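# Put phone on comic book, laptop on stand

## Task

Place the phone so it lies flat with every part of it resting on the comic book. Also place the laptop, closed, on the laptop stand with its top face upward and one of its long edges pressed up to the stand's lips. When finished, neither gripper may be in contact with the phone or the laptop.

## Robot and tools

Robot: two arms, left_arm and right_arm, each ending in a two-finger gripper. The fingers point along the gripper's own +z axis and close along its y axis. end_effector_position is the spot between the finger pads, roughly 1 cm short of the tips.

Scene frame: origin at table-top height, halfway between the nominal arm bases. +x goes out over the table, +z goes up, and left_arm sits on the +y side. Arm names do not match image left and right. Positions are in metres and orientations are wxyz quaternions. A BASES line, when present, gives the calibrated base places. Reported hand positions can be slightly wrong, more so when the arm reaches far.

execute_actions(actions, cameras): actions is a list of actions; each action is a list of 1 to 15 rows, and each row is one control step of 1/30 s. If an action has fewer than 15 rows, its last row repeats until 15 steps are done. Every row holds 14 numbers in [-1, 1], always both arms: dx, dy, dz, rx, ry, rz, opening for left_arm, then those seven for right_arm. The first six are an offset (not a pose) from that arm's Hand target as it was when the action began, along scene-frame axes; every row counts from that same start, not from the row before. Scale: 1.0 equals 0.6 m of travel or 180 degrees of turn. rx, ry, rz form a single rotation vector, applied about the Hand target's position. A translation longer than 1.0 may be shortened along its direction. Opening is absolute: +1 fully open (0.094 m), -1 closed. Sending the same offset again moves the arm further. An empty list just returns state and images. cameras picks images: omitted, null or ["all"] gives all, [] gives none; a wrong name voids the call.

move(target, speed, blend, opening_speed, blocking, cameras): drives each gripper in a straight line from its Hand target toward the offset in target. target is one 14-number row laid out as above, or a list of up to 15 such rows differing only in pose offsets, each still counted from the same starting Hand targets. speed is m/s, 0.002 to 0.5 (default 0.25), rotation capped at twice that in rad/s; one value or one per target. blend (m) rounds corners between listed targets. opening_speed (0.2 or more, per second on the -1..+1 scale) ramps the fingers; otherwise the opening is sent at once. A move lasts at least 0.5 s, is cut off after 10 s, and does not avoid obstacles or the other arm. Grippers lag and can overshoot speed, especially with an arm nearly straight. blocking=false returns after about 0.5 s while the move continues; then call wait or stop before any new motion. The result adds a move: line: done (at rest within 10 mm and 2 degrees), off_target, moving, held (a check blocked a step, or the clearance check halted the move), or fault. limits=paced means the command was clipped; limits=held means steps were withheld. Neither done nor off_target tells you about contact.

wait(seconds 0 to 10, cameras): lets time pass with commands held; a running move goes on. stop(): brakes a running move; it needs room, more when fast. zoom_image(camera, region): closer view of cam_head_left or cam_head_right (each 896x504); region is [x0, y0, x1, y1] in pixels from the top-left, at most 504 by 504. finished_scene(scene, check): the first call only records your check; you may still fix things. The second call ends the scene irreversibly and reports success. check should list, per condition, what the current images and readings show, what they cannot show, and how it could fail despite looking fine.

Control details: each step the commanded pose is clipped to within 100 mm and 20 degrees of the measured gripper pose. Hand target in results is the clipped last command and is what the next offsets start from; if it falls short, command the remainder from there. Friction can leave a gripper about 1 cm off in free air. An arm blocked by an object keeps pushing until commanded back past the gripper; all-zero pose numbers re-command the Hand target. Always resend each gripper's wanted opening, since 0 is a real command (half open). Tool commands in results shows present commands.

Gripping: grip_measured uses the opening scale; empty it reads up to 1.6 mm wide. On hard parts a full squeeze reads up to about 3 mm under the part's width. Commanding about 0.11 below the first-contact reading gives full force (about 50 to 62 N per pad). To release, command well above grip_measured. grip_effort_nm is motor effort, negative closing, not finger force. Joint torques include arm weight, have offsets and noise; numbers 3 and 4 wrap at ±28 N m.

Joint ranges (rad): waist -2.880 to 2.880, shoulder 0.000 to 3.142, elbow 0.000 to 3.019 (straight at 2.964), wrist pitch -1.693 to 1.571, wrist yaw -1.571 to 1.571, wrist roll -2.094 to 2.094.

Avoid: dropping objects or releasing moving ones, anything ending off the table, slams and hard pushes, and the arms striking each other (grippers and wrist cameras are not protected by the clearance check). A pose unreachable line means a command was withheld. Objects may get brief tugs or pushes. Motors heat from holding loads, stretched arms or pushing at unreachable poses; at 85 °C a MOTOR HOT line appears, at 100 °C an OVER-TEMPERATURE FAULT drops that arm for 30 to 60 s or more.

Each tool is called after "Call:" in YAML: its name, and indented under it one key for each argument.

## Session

Scene 1 done. Now scene 2.

Call:
execute_actions:
  actions: []

Scene clock: 0.00 s.
left_arm: end_effector_position=(+0.5781, +0.0324, +0.2203) grip_measured=+1.000 grip_effort_nm=n/a end_effector_quat_wxyz=(+0.373, -0.189, +0.872, +0.255) | right_arm: end_effector_position=(+0.2777, -0.6686, +0.2408) grip_measured=+1.000 grip_effort_nm=n/a end_effector_quat_wxyz=(+0.133, +0.606, +0.784, +0.005)
Joint positions: left_arm=[-0.632 1.766 1.516 -1.115 -0.923 -0.928 0.094] | right_arm=[-0.891 1.408 1.311 -1.216 -0.069 0.44 0.094]
Joint velocities: left_arm=[0.005 -0.015 0.007 -0.007 -0.037 -0.007 0] | right_arm=[-0.015 0.015 0.012 -0.007 -0.037 0.051 0]
Joint torques (N m): no reading
Motor temperatures (°C): left_arm=[22 26 34 23 29 23 27] | right_arm=[26 33 36 25 25 23 26]
Heat: left arm: hottest elbow 34 °C; right arm: hottest elbow 36 °C.
Hand target: left_arm +0.5842, +0.0283, +0.2384; +0.386, -0.198, +0.868, +0.242 | right_arm +0.2823, -0.6743, +0.2483; +0.141, +0.606, +0.783, +0.003
Tool commands: left_gripper/opening=+1.0 right_gripper/opening=+1.0

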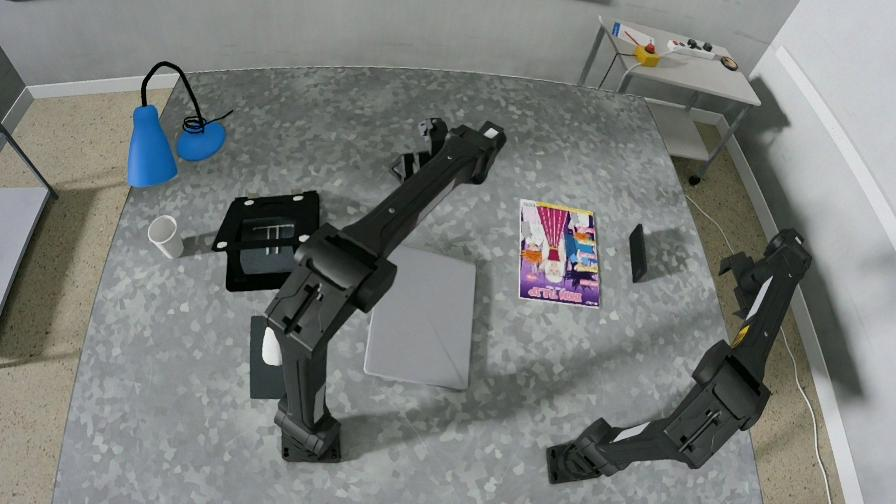

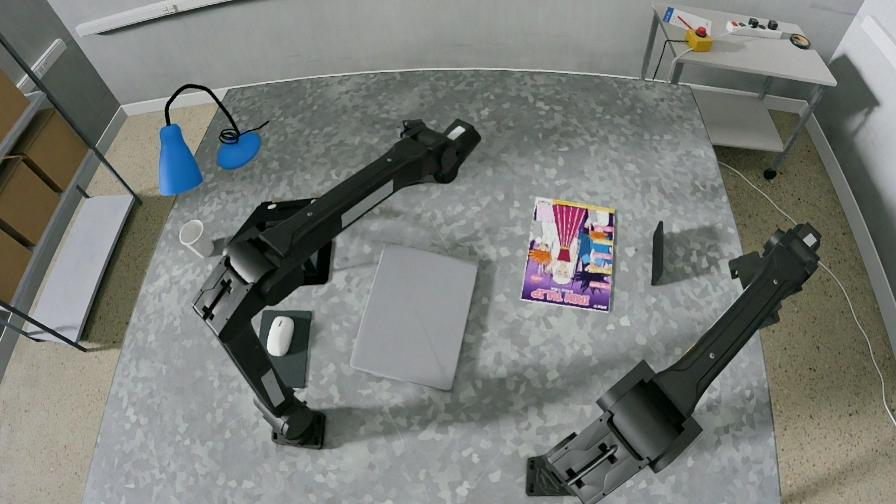

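Call:
zoom_image:
  camera: "cam_head_right"
  region: [330, 230, 500, 400]

Call:
zoom_image:
  camera: "cam_head_left"
  region: [580, 180, 720, 310]

Call:
zoom_image:
  camera: "cam_head_left"
  region: [130, 160, 340, 310]

Call:
zoom_image:
  camera: "cam_head_right"
  region: [610, 190, 720, 300]

Scaled by 2.965.

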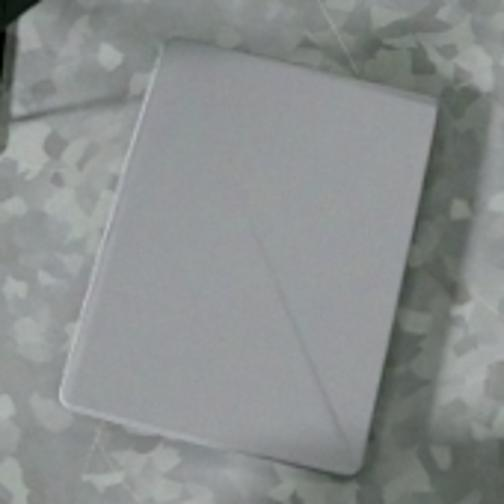

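Scaled by 3.600.

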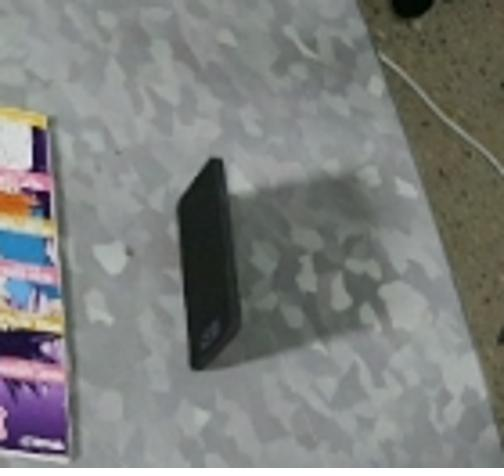

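Scaled by 2.400.

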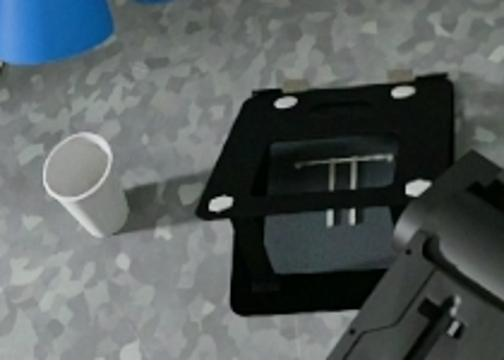

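Scaled by 4.582.

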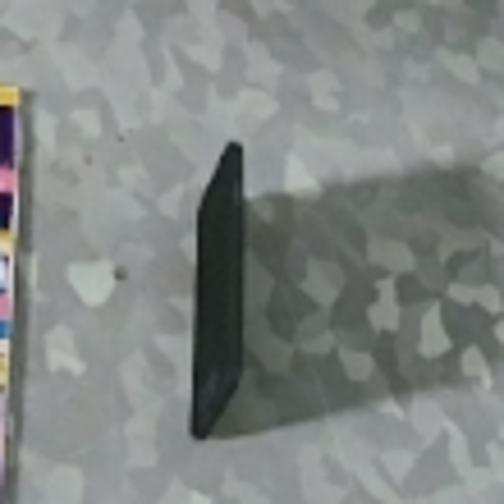

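Call:
move:
  target: [-0.19,0.22,-0.03,-0.119,0.096,-0.165,-1,0.31,0.37,-0.1,-0.146,-0.083,0.358,1]
  speed: 0.2

Scene clock: 63.30 s.
left_arm: end_effector_position=(+0.4768, +0.1554, +0.2190) grip_measured=-0.987 grip_effort_nm=-0.691 end_effector_quat_wxyz=(+0.253, -0.002, +0.967, +0.000) | right_arm: end_effector_position=(+0.4678, -0.4576, +0.2053) grip_measured=+1.000 grip_effort_nm=-0.007 end_effector_quat_wxyz=(+0.349, +0.055, +0.935, -0.023)
Joint positions: left_arm=[-0.266 1.234 1.032 -0.869 -0.117 -0.211 0.001] | right_arm=[-0.335 1.329 1.002 -0.54 -0.134 -0.163 0.094]
Joint velocities: left_arm=[-0.005 -0.005 0.007 0.017 0.051 -0.037 0] | right_arm=[0.005 0.015 -0.007 -0.002 -0.022 -0.037 0]
Joint torques (N m): left_arm=[-0.79 -12.63 9.91 0.94 0.03 0.09] | right_arm=[1.26 -11.16 8.27 1.8 -0.11 0.12]
Motor temperatures (°C): left_arm=[22 29 38 24 29 23 27] | right_arm=[26 35 42 25 24 23 25]
Heat: left arm: hottest elbow 38 °C; right arm: hottest elbow 42 °C.
Hand target: left_arm +0.4717, +0.1622, +0.2224; +0.255, -0.003, +0.967, +0.001 | right_arm +0.4701, -0.4525, +0.1864; +0.337, +0.047, +0.940, -0.018
Off the commanded pose: left_arm 0.008 m, 1 deg | right_arm 0.018 m, 1 deg.
move: off_target (right_arm)

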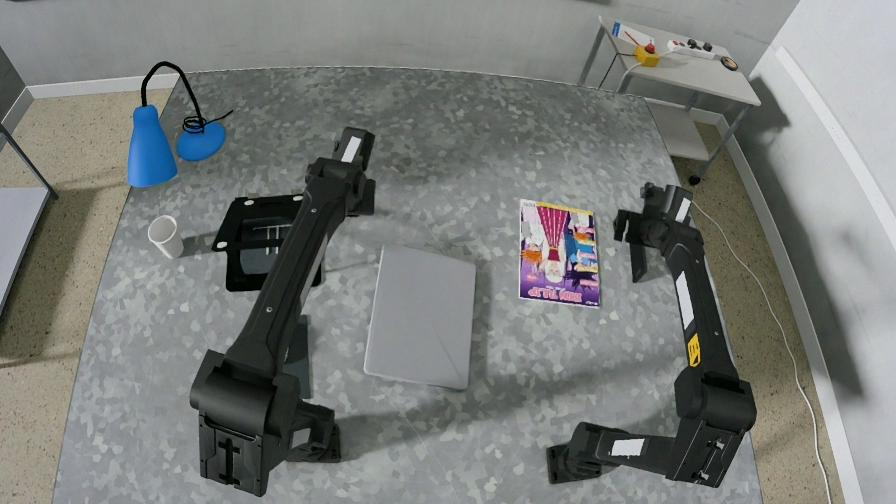

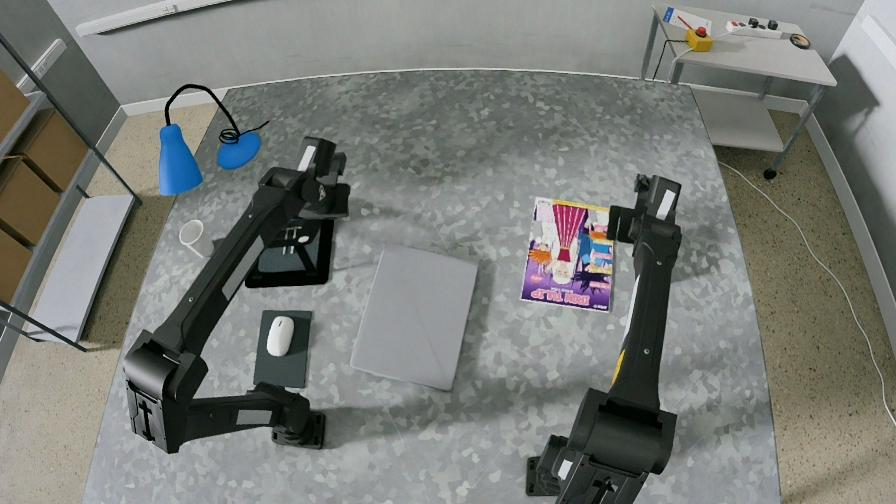

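Call:
zoom_image:
  camera: "cam_head_left"
  region: [590, 170, 710, 300]

Call:
zoom_image:
  camera: "cam_head_right"
  region: [590, 170, 710, 300]

Scaled by 3.877.

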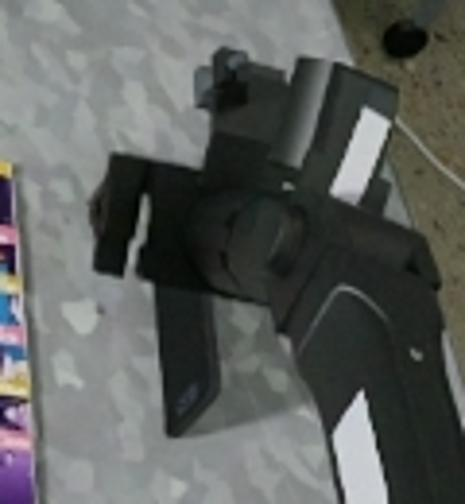

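Scaled by 3.877.

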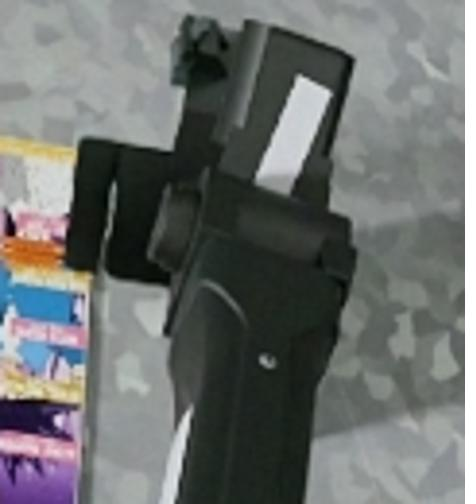

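Call:
move:
  target: [0,0,0,0,0,0,-1,0.0,0.0,-0.14,0,0,0,1]
  speed: 0.12
  cameras: ["cam_head_left"]

Call:
zoom_image:
  camera: "cam_head_left"
  region: [590, 190, 710, 310]

Scene clock: 76.27 s.
left_arm: end_effector_position=(+0.4767, +0.1554, +0.2190) grip_measured=-0.987 grip_effort_nm=-0.696 end_effector_quat_wxyz=(+0.253, -0.002, +0.967, +0.001) | right_arm: end_effector_position=(+0.4688, -0.4580, +0.1180) grip_measured=+1.000 grip_effort_nm=-0.012 end_effector_quat_wxyz=(+0.346, +0.055, +0.936, -0.022)
Joint positions: left_arm=[-0.266 1.234 1.032 -0.87 -0.117 -0.211 0.001] | right_arm=[-0.335 1.445 0.864 -0.294 -0.134 -0.165 0.094]
Joint velocities: left_arm=[-0.005 0.005 -0.002 0.017 0.037 -0.066 0.001] | right_arm=[-0.005 -0.005 -0.002 -0.007 0.066 -0.037 0]
Joint torques (N m): left_arm=[-0.21 -12.34 9.95 1.09 0.01 0.09] | right_arm=[1.26 -11.87 7.62 1.8 -0.13 0.09]
Motor temperatures (°C): left_arm=[22 28 38 24 28 23 27] | right_arm=[26 35 42 25 24 23 25]
Heat: left arm: hottest elbow 38 °C; right arm: hottest elbow 42 °C.
Hand target: left_arm +0.4716, +0.1622, +0.2224; +0.255, -0.003, +0.967, +0.001 | right_arm +0.4689, -0.4524, +0.1024; +0.337, +0.047, +0.940, -0.018
Off the commanded pose: left_arm 0.009 m, 0 deg | right_arm 0.017 m, 1 deg.
move: off_target (right_arm)
Images, in order (width x height): cam_head_left 896x504.

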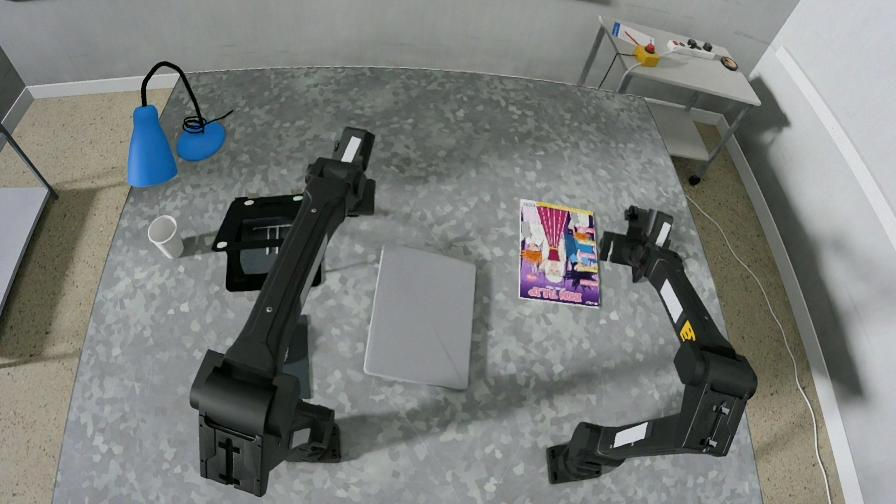

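Scaled by 4.200.

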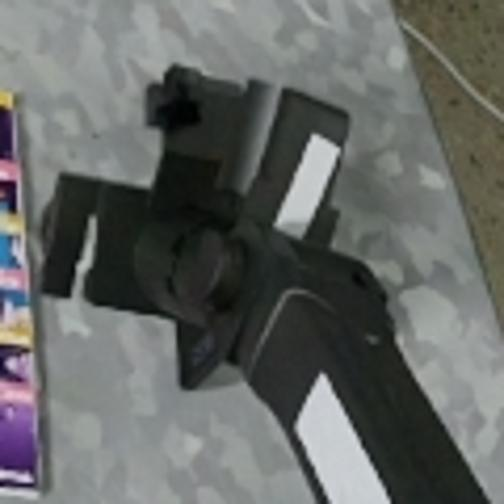

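Call:
wait:
  seconds: 0

Call:
zoom_image:
  camera: "cam_head_right"
  region: [590, 180, 710, 300]

Scene clock: 78.87 s.
left_arm: end_effector_position=(+0.4767, +0.1554, +0.2190) grip_measured=-0.987 grip_effort_nm=-0.696 end_effector_quat_wxyz=(+0.253, -0.002, +0.967, +0.001) | right_arm: end_effector_position=(+0.4688, -0.4580, +0.1180) grip_measured=+1.000 grip_effort_nm=-0.012 end_effector_quat_wxyz=(+0.346, +0.055, +0.936, -0.022)
Joint positions: left_arm=[-0.266 1.234 1.032 -0.87 -0.117 -0.211 0.001] | right_arm=[-0.335 1.445 0.864 -0.294 -0.134 -0.165 0.094]
Joint velocities: left_arm=[-0.015 0.005 -0.007 -0.007 0.022 -0.081 0] | right_arm=[0.005 0.005 -0.002 0.002 0.007 -0.037 0]
Joint torques (N m): left_arm=[-0.38 -12.57 9.95 0.79 0.02 0.11] | right_arm=[1.2 -12.04 7.53 1.8 -0.12 0.09]
Motor temperatures (°C): left_arm=[22 28 39 24 28 23 27] | right_arm=[26 35 42 25 24 23 25]
Heat: left arm: hottest elbow 39 °C; right arm: hottest elbow 42 °C.
Hand target: left_arm +0.4716, +0.1622, +0.2224; +0.255, -0.003, +0.967, +0.001 | right_arm +0.4689, -0.4524, +0.1024; +0.337, +0.047, +0.940, -0.018
Tool commands: left_gripper/opening=-1.0 right_gripper/opening=+1.0
Off the commanded pose: left_arm 0.009 m, 0 deg | right_arm 0.017 m, 1 deg.

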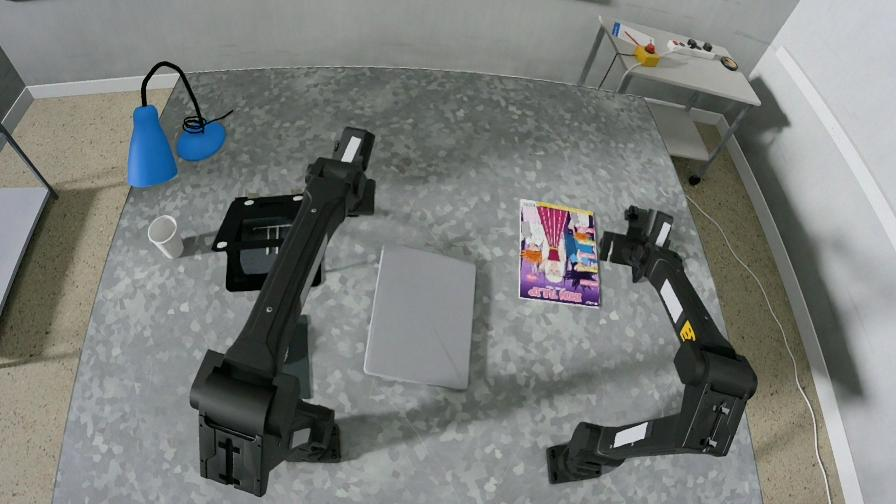

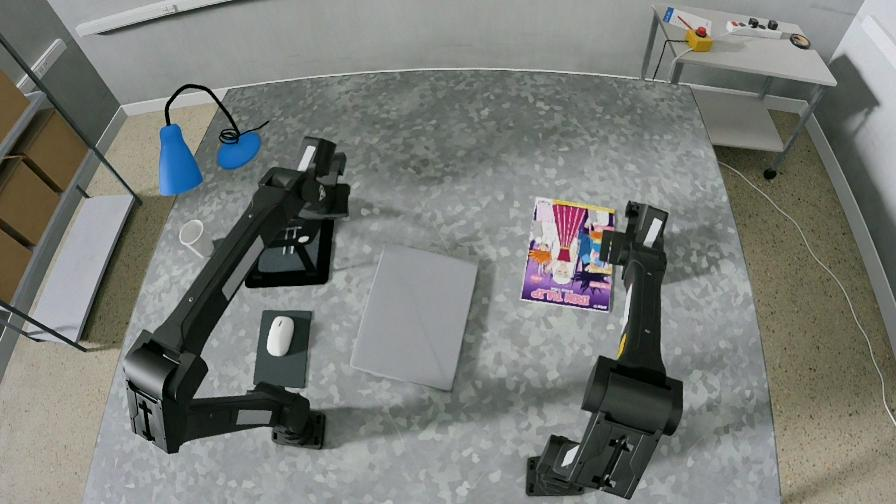

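Scaled by 4.200.

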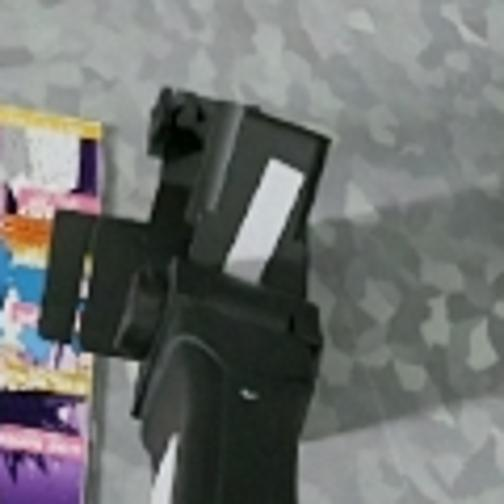

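Call:
move:
  target: [0,0,0,0,0,0,-1,0.0,-0.03,0,0,0,0,1]
  speed: 0.1
  cameras: []

Call:
move:
  target: [0,0,0,0,0,0,-1,0.0,0,-0.1,0,0,0,1]
  speed: 0.1

Call:
zoom_image:
  camera: "cam_head_left"
  region: [590, 190, 710, 310]

Call:
zoom_image:
  camera: "cam_head_right"
  region: [590, 190, 710, 310]

Scene clock: 94.77 s.
left_arm: end_effector_position=(+0.4767, +0.1554, +0.2190) grip_measured=-0.987 grip_effort_nm=-0.696 end_effector_quat_wxyz=(+0.253, -0.002, +0.967, +0.001) | right_arm: end_effector_position=(+0.4666, -0.4641, +0.1128) grip_measured=+1.000 grip_effort_nm=-0.007 end_effector_quat_wxyz=(+0.343, +0.046, +0.938, -0.018)
Joint positions: left_arm=[-0.266 1.234 1.032 -0.87 -0.117 -0.211 0.001] | right_arm=[-0.356 1.456 0.864 -0.294 -0.16 -0.196 0.094]
Joint velocities: left_arm=[-0.024 -0.005 0.012 0.002 0.051 0.022 0] | right_arm=[-0.015 -0.024 -0.002 0.002 -0.066 -0.095 0]
Joint torques (N m): left_arm=[-0.38 -13.1 9.8 0.92 0.02 0.07] | right_arm=[-0.21 -11.99 8.64 1.58 -0.14 0.06]
Motor temperatures (°C): left_arm=[22 27 39 24 28 23 27] | right_arm=[26 34 43 25 24 23 25]
Heat: left arm: hottest elbow 39 °C; right arm: hottest elbow 43 °C.
Hand target: left_arm +0.4716, +0.1622, +0.2224; +0.255, -0.003, +0.967, +0.001 | right_arm +0.4687, -0.4704, +0.1024; +0.337, +0.047, +0.940, -0.018
Off the commanded pose: left_arm 0.009 m, 0 deg | right_arm 0.012 m, 1 deg.
move: off_target (right_arm)
No camera images: "cameras" was empty.

Scene clock: 96.00 s.
left_arm: end_effector_position=(+0.4767, +0.1554, +0.2190) grip_measured=-0.987 grip_effort_nm=-0.696 end_effector_quat_wxyz=(+0.253, -0.002, +0.967, +0.001) | right_arm: end_effector_position=(+0.4726, -0.4663, +0.0580) grip_measured=+1.000 grip_effort_nm=-0.012 end_effector_quat_wxyz=(+0.346, +0.045, +0.937, -0.019)
Joint positions: left_arm=[-0.266 1.234 1.032 -0.87 -0.117 -0.211 0.001] | right_arm=[-0.356 1.575 0.814 -0.117 -0.16 -0.197 0.094]
Joint velocities: left_arm=[-0.005 -0.024 -0.027 0.002 -0.051 0.022 0] | right_arm=[0.005 0.005 -0.007 -0.002 0.007 0.022 0]
Joint torques (N m): left_arm=[0.21 -11.75 10.02 0.88 -0.01 0.09] | right_arm=[-0.26 -13.27 6.57 1.76 -0.15 0.08]
Motor temperatures (°C): left_arm=[22 27 39 24 28 23 27] | right_arm=[26 34 43 25 24 23 25]
Heat: left arm: hottest elbow 39 °C; right arm: hottest elbow 43 °C.
Hand target: left_arm +0.4716, +0.1622, +0.2224; +0.255, -0.003, +0.967, +0.001 | right_arm +0.4680, -0.4703, +0.0425; +0.337, +0.047, +0.940, -0.018
Off the commanded pose: left_arm 0.009 m, 0 deg | right_arm 0.017 m, 1 deg.
move: off_target (right_arm)

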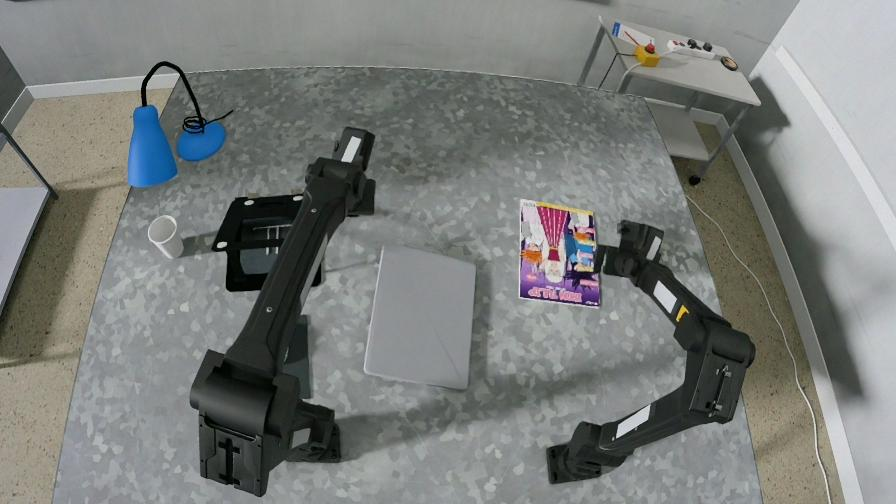

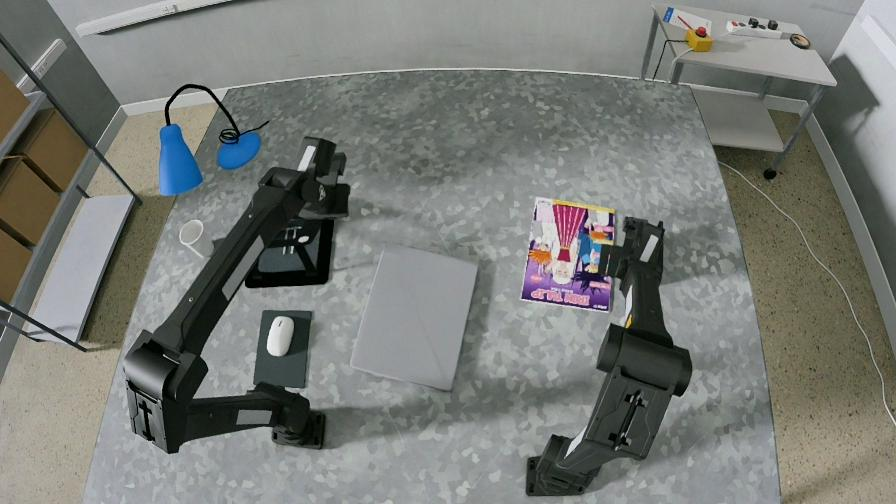

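Scaled by 4.200.

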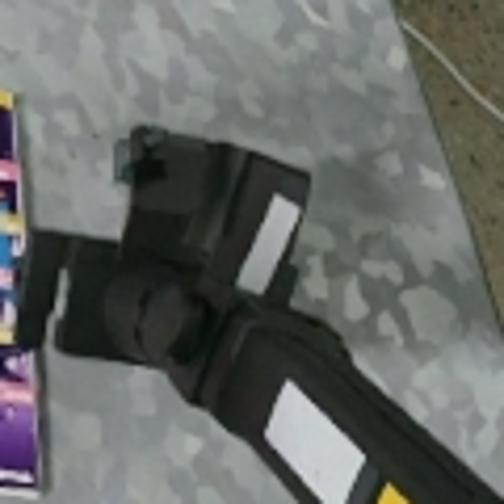

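Scaled by 4.200.

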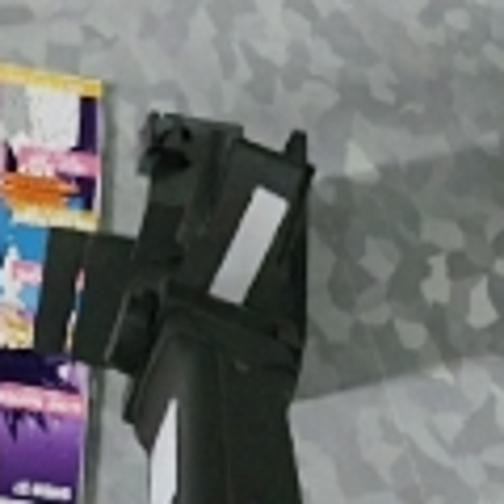

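Call:
move:
  target: [0,0,0,0,0,0,-1,0.0,0,-0.025,0,0,0,-0.5]
  opening_speed: 0.6
  speed: 0.05

Call:
zoom_image:
  camera: "cam_head_left"
  region: [590, 190, 710, 310]

Call:
zoom_image:
  camera: "cam_head_right"
  region: [590, 190, 710, 310]

Scene clock: 103.00 s.
left_arm: end_effector_position=(+0.4767, +0.1554, +0.2190) grip_measured=-0.987 grip_effort_nm=-0.696 end_effector_quat_wxyz=(+0.253, -0.002, +0.967, +0.001) | right_arm: end_effector_position=(+0.4737, -0.4666, +0.0448) grip_measured=-0.498 grip_effort_nm=-0.081 end_effector_quat_wxyz=(+0.348, +0.045, +0.936, -0.020)
Joint positions: left_arm=[-0.266 1.234 1.032 -0.87 -0.117 -0.211 0.001] | right_arm=[-0.356 1.606 0.803 -0.07 -0.16 -0.197 0.024]
Joint velocities: left_arm=[0.005 -0.015 0.012 -0.017 0.007 0.066 0] | right_arm=[0.005 -0.005 -0.017 -0.002 -0.037 -0.022 -0.001]
Joint torques (N m): left_arm=[-0.26 -12.4 9.94 0.69 0.01 0.14] | right_arm=[-0.26 -13.1 6.24 1.77 -0.15 0.09]
Motor temperatures (°C): left_arm=[22 27 39 24 28 23 27] | right_arm=[26 34 42 25 24 23 25]
Heat: left arm: hottest elbow 39 °C; right arm: hottest elbow 42 °C.
Hand target: left_arm +0.4716, +0.1622, +0.2224; +0.255, -0.003, +0.967, +0.001 | right_arm +0.4676, -0.4703, +0.0274; +0.337, +0.047, +0.940, -0.018
Off the commanded pose: left_arm 0.009 m, 0 deg | right_arm 0.019 m, 1 deg.
move: off_target (right_arm)

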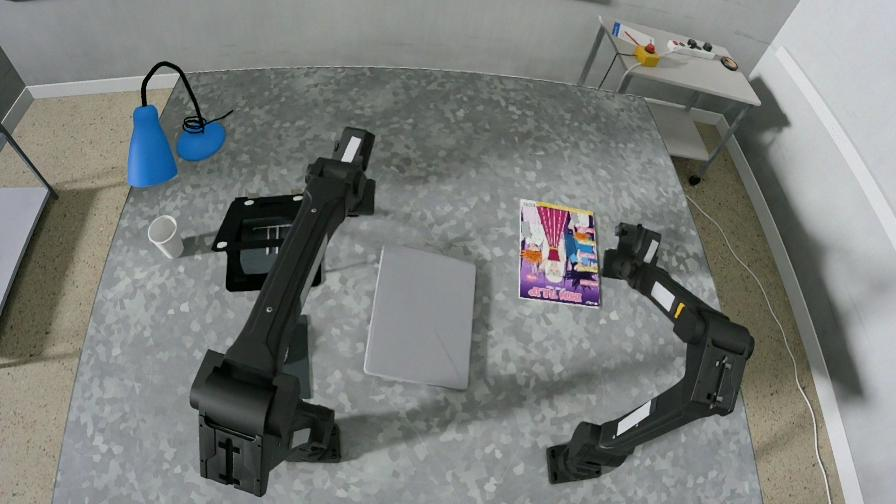

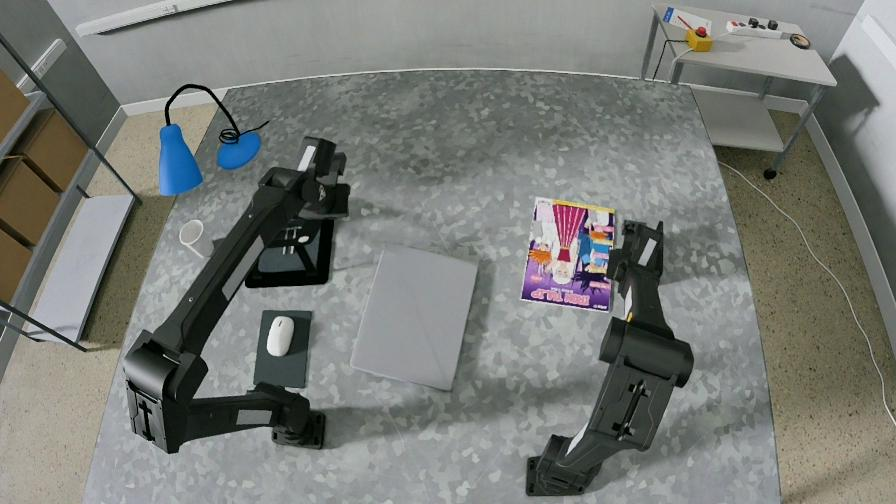

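Scaled by 4.200.

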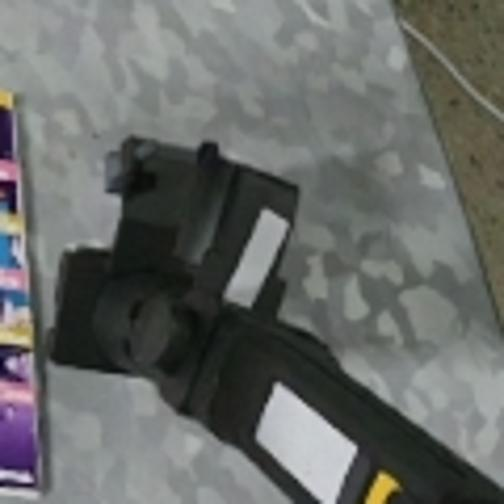

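Scaled by 4.200.

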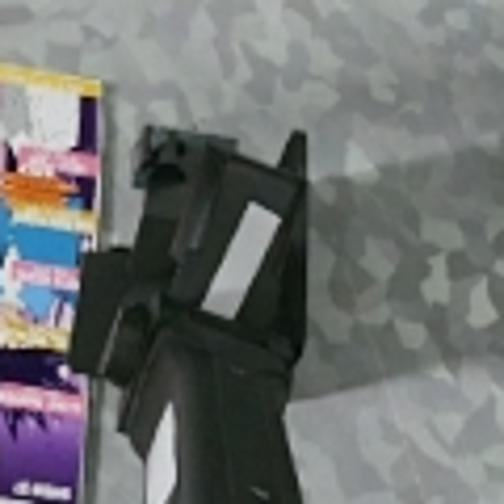

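Call:
move:
  target: [0,0,0,0,0,0,-1,0.0,0,0.02,0,0,0,-0.95]
  opening_speed: 0.4
  speed: 0.05
  cameras: ["cam_head_right"]

Call:
zoom_image:
  camera: "cam_head_right"
  region: [590, 190, 710, 310]

Scene clock: 107.27 s.
left_arm: end_effector_position=(+0.4767, +0.1554, +0.2190) grip_measured=-0.987 grip_effort_nm=-0.696 end_effector_quat_wxyz=(+0.253, -0.002, +0.967, +0.001) | right_arm: end_effector_position=(+0.4722, -0.4661, +0.0435) grip_measured=-0.948 grip_effort_nm=-0.081 end_effector_quat_wxyz=(+0.344, +0.045, +0.938, -0.018)
Joint positions: left_arm=[-0.266 1.234 1.032 -0.87 -0.117 -0.211 0.001] | right_arm=[-0.356 1.606 0.803 -0.079 -0.16 -0.197 0.002]
Joint velocities: left_arm=[-0.015 0.005 -0.017 0.002 -0.007 -0.022 -0.002] | right_arm=[-0.015 -0.015 0.002 0.012 0.022 0.007 0]
Joint torques (N m): left_arm=[0.26 -12.22 9.92 0.92 0 0.09] | right_arm=[-0.21 -15.15 7.04 0.81 -0.14 0.09]
Motor temperatures (°C): left_arm=[22 27 39 24 28 23 27] | right_arm=[26 34 42 25 24 23 25]
Heat: left arm: hottest elbow 39 °C; right arm: hottest elbow 42 °C.
Hand target: left_arm +0.4716, +0.1622, +0.2224; +0.255, -0.003, +0.967, +0.001 | right_arm +0.4678, -0.4703, +0.0394; +0.337, +0.047, +0.940, -0.018
Off the commanded pose: left_arm 0.009 m, 0 deg | right_arm 0.007 m, 1 deg.
move: done
Images, in order (width x height): cam_head_right 896x504.

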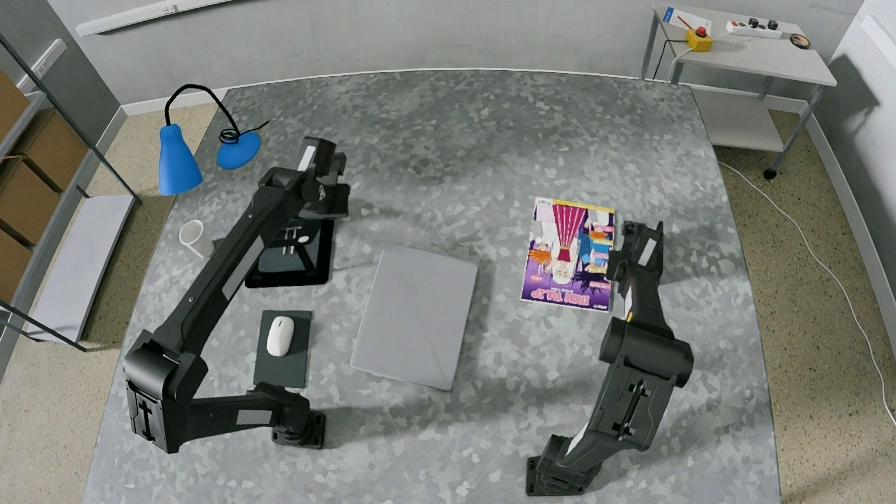

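Scaled by 4.200.

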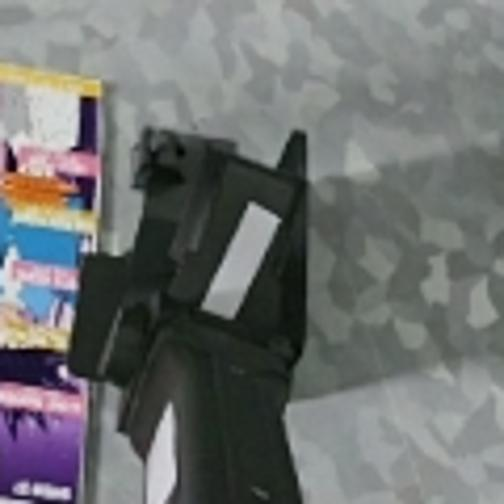

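Call:
move:
  target:
    - [0,0,0,0,0,0,-1,0.0,0,0.15,0,0,0,1]
    - [0,0,0,0,0,0,-1,0.0,-0.085,0.15,0,0,0,1]
  speed: 0.15

Call:
zoom_image:
  camera: "cam_head_left"
  region: [590, 190, 710, 310]

Call:
zoom_image:
  camera: "cam_head_right"
  region: [590, 190, 710, 310]

Scene clock: 125.33 s.
left_arm: end_effector_position=(+0.4767, +0.1554, +0.2190) grip_measured=-0.987 grip_effort_nm=-0.696 end_effector_quat_wxyz=(+0.253, -0.002, +0.967, +0.001) | right_arm: end_effector_position=(+0.4507, -0.5101, +0.1192) grip_measured=+0.999 grip_effort_nm=0.066 end_effector_quat_wxyz=(+0.331, +0.050, +0.942, -0.014)
Joint positions: left_arm=[-0.266 1.234 1.032 -0.87 -0.117 -0.211 0.001] | right_arm=[-0.472 1.462 0.906 -0.374 -0.228 -0.285 0.094]
Joint velocities: left_arm=[0.005 0.005 -0.002 -0.017 -0.051 0.066 -0.001] | right_arm=[0.005 -0.015 -0.007 0.017 -0.037 -0.066 0]
Joint torques (N m): left_arm=[-0.56 -11.81 9.84 0.9 0.03 0.09] | right_arm=[0.15 -12.04 12.34 0.77 -0.2 0.09]
Motor temperatures (°C): left_arm=[22 27 39 24 28 23 28] | right_arm=[26 34 41 25 24 23 25]
Heat: left arm: hottest elbow 39 °C; right arm: hottest elbow 41 °C.
Hand target: left_arm +0.4716, +0.1622, +0.2224; +0.255, -0.003, +0.967, +0.001 | right_arm +0.4681, -0.5216, +0.1294; +0.338, +0.047, +0.940, -0.018
Off the commanded pose: left_arm 0.009 m, 0 deg | right_arm 0.023 m, 1 deg.
move: off_target (right_arm)

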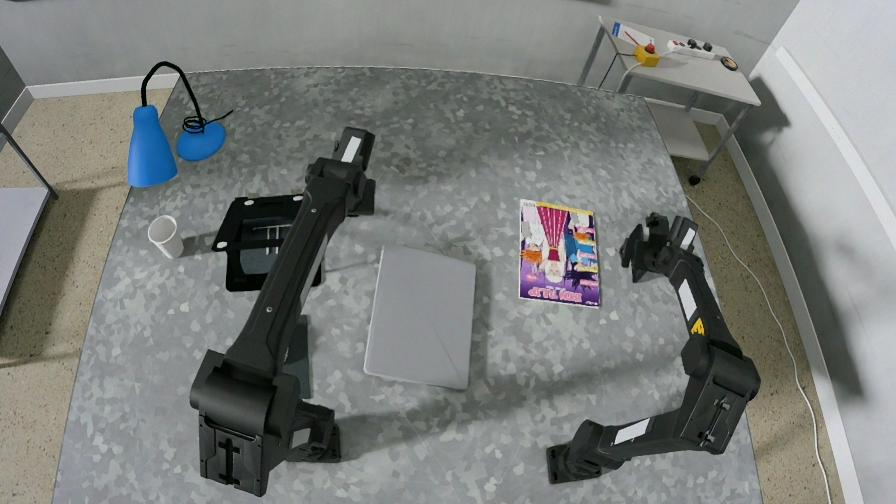

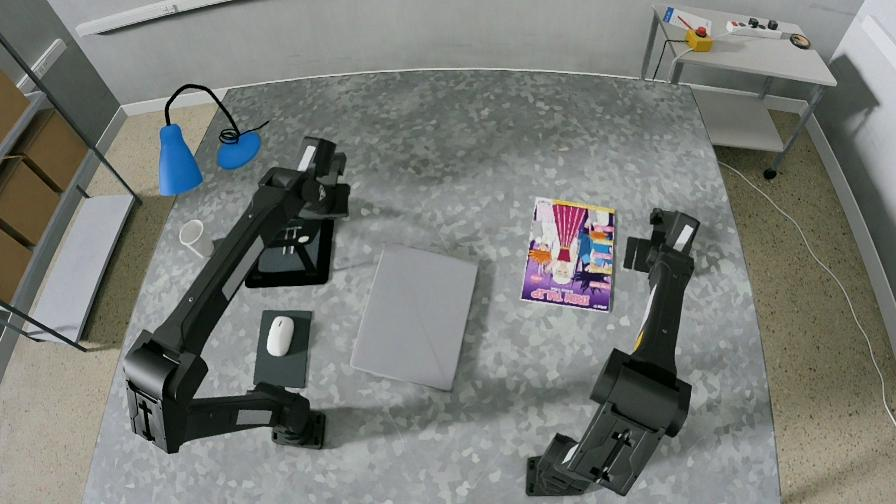

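Scaled by 4.200.

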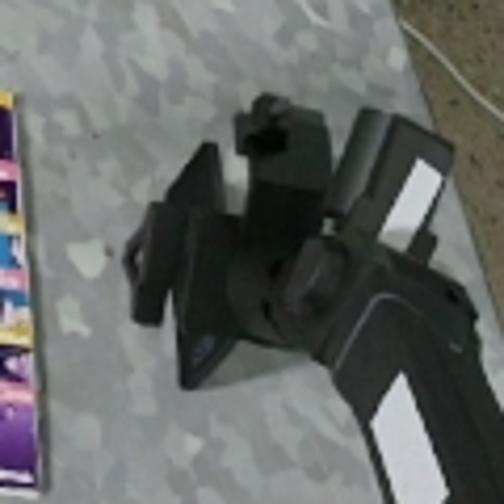

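Scaled by 4.200.

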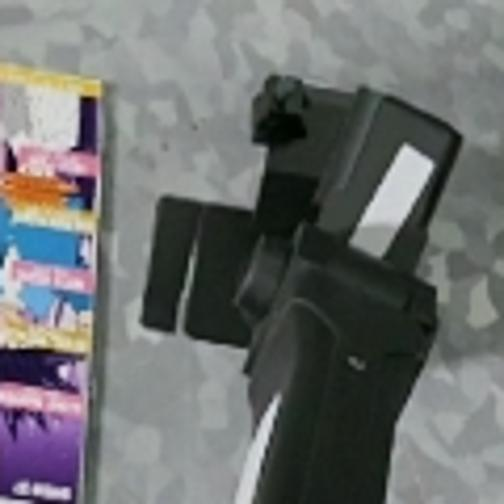

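Call:
move:
  target: [0,0,0,0,0,0,-1,-0.01,0.008,-0.155,0,0,0,1]
  speed: 0.1
  cameras: ["cam_head_right","cam_head_left"]

Call:
zoom_image:
  camera: "cam_head_left"
  region: [590, 190, 710, 310]

Call:
zoom_image:
  camera: "cam_head_right"
  region: [590, 190, 710, 310]

Scene clock: 131.93 s.
left_arm: end_effector_position=(+0.4767, +0.1554, +0.2190) grip_measured=-0.987 grip_effort_nm=-0.696 end_effector_quat_wxyz=(+0.253, -0.002, +0.967, +0.001) | right_arm: end_effector_position=(+0.4645, -0.5170, +0.0528) grip_measured=+0.999 grip_effort_nm=0.066 end_effector_quat_wxyz=(+0.347, +0.047, +0.936, -0.022)
Joint positions: left_arm=[-0.266 1.234 1.032 -0.87 -0.117 -0.211 0.001] | right_arm=[-0.472 1.614 0.847 -0.125 -0.228 -0.285 0.094]
Joint velocities: left_arm=[-0.005 0.005 0.007 -0.007 -0.007 0.051 0] | right_arm=[-0.005 0.005 -0.002 -0.012 0.095 -0.066 0]
Joint torques (N m): left_arm=[-0.38 -12.16 9.88 0.95 0.02 0.11] | right_arm=[0.38 -13.16 6.56 1.76 -0.13 0.11]
Motor temperatures (°C): left_arm=[22 27 39 24 28 23 28] | right_arm=[26 34 42 25 24 23 25]
Heat: left arm: hottest elbow 39 °C; right arm: hottest elbow 42 °C.
Hand target: left_arm +0.4716, +0.1622, +0.2224; +0.255, -0.003, +0.967, +0.001 | right_arm +0.4611, -0.5166, +0.0367; +0.338, +0.047, +0.940, -0.019
Off the commanded pose: left_arm 0.009 m, 0 deg | right_arm 0.017 m, 1 deg.
move: off_target (right_arm)

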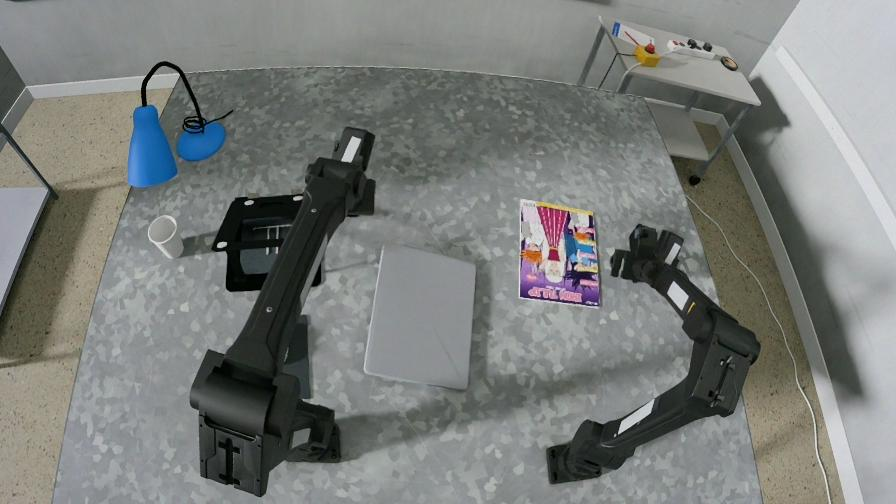

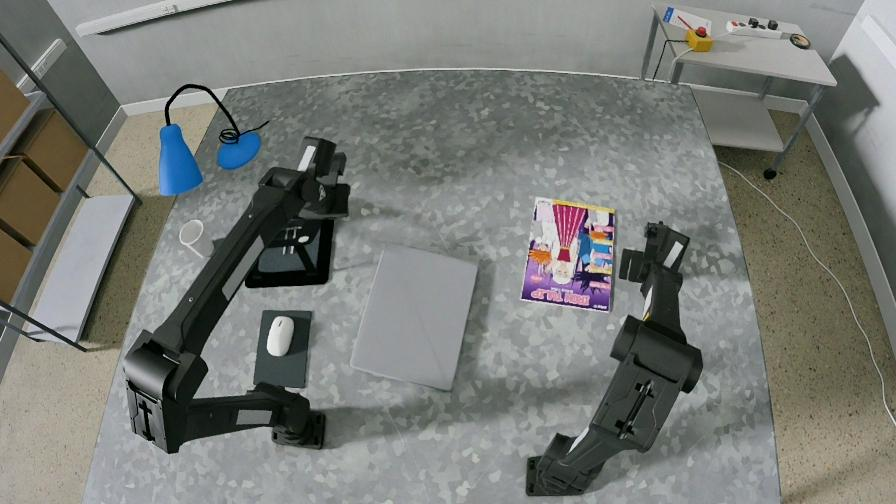

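Scaled by 4.200.

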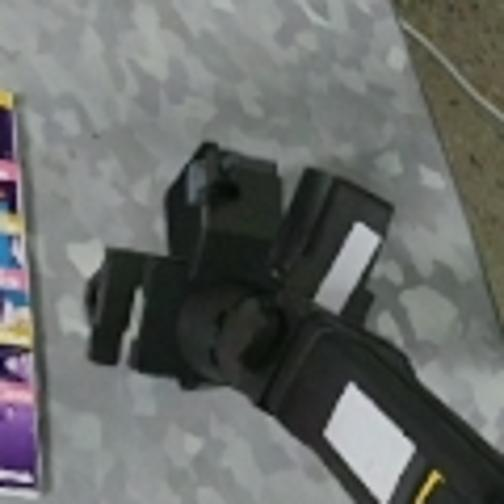

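Scaled by 4.200.

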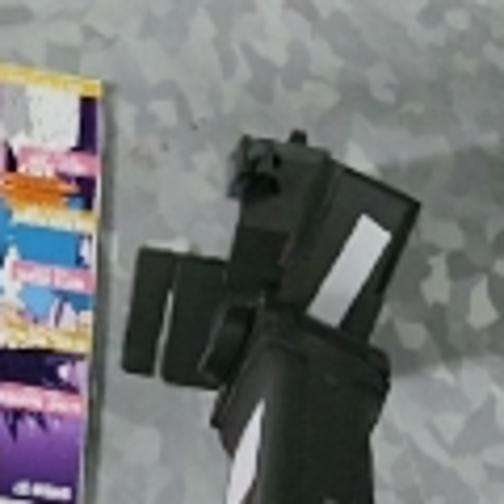

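Call:
move:
  target: [0,0,0,0,0,0,-1,0.0,0,-0.02,0,0,0,-0.55]
  opening_speed: 0.6
  speed: 0.05
  cameras: ["cam_head_right","cam_head_left"]

Call:
zoom_image:
  camera: "cam_head_left"
  region: [590, 190, 710, 310]

Scene clock: 136.90 s.
left_arm: end_effector_position=(+0.4767, +0.1554, +0.2190) grip_measured=-0.987 grip_effort_nm=-0.696 end_effector_quat_wxyz=(+0.253, -0.002, +0.967, +0.001) | right_arm: end_effector_position=(+0.4660, -0.5177, +0.0437) grip_measured=-0.548 grip_effort_nm=-0.085 end_effector_quat_wxyz=(+0.350, +0.047, +0.935, -0.023)
Joint positions: left_arm=[-0.266 1.234 1.032 -0.87 -0.117 -0.211 0.001] | right_arm=[-0.472 1.637 0.84 -0.09 -0.229 -0.285 0.021]
Joint velocities: left_arm=[-0.015 0.005 0.002 -0.002 -0.051 -0.037 -0.001] | right_arm=[-0.005 -0.015 -0.002 -0.002 -0.007 0.007 0]
Joint torques (N m): left_arm=[0.09 -12.04 10.03 1.05 0.03 0.08] | right_arm=[0.44 -13.57 6.17 1.77 -0.12 0.1]
Motor temperatures (°C): left_arm=[22 27 39 24 28 23 28] | right_arm=[26 35 42 25 24 23 25]
Heat: left arm: hottest elbow 39 °C; right arm: hottest elbow 42 °C.
Hand target: left_arm +0.4716, +0.1622, +0.2224; +0.255, -0.003, +0.967, +0.001 | right_arm +0.4609, -0.5165, +0.0247; +0.338, +0.047, +0.940, -0.019
Off the commanded pose: left_arm 0.009 m, 0 deg | right_arm 0.020 m, 1 deg.
move: off_target (right_arm)

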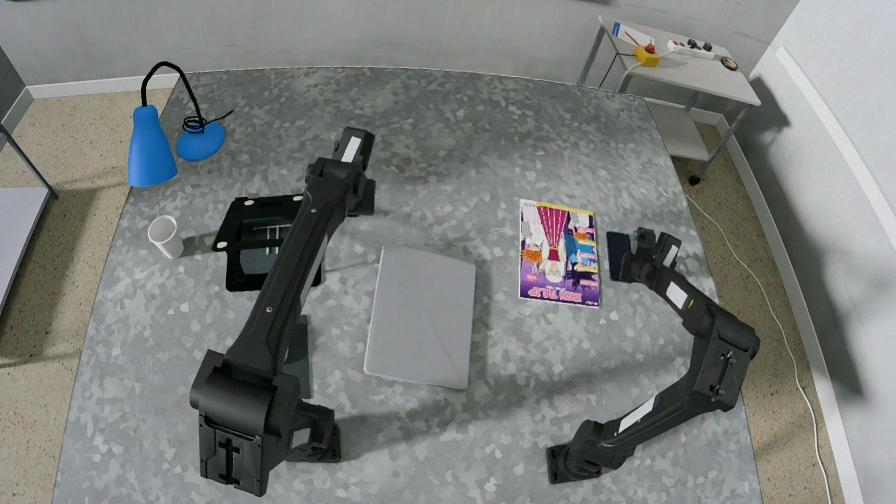

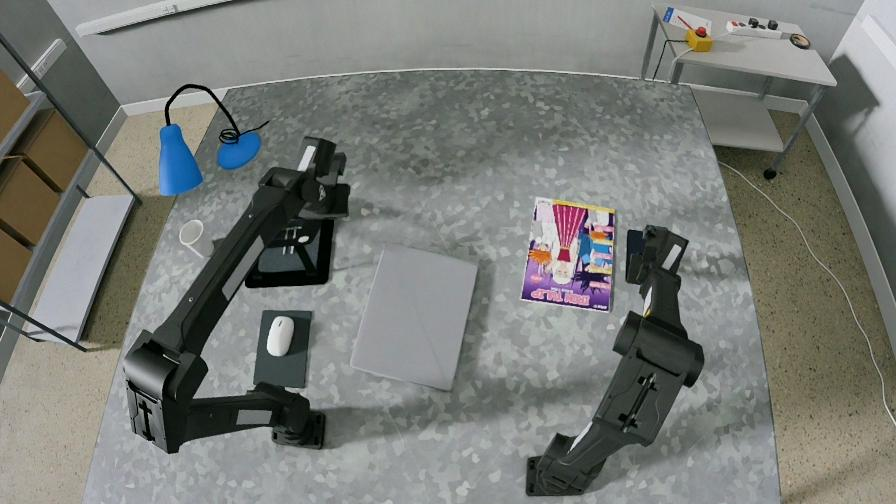

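Scaled by 4.200.

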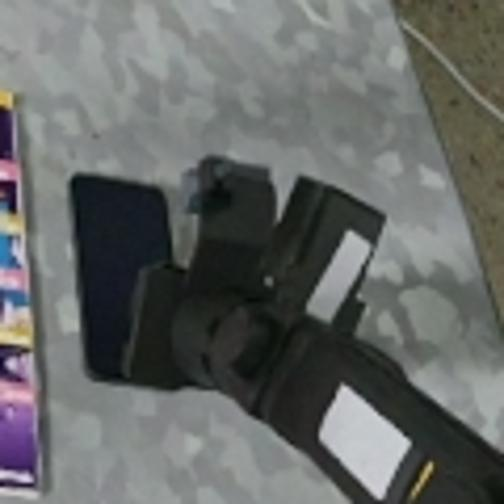

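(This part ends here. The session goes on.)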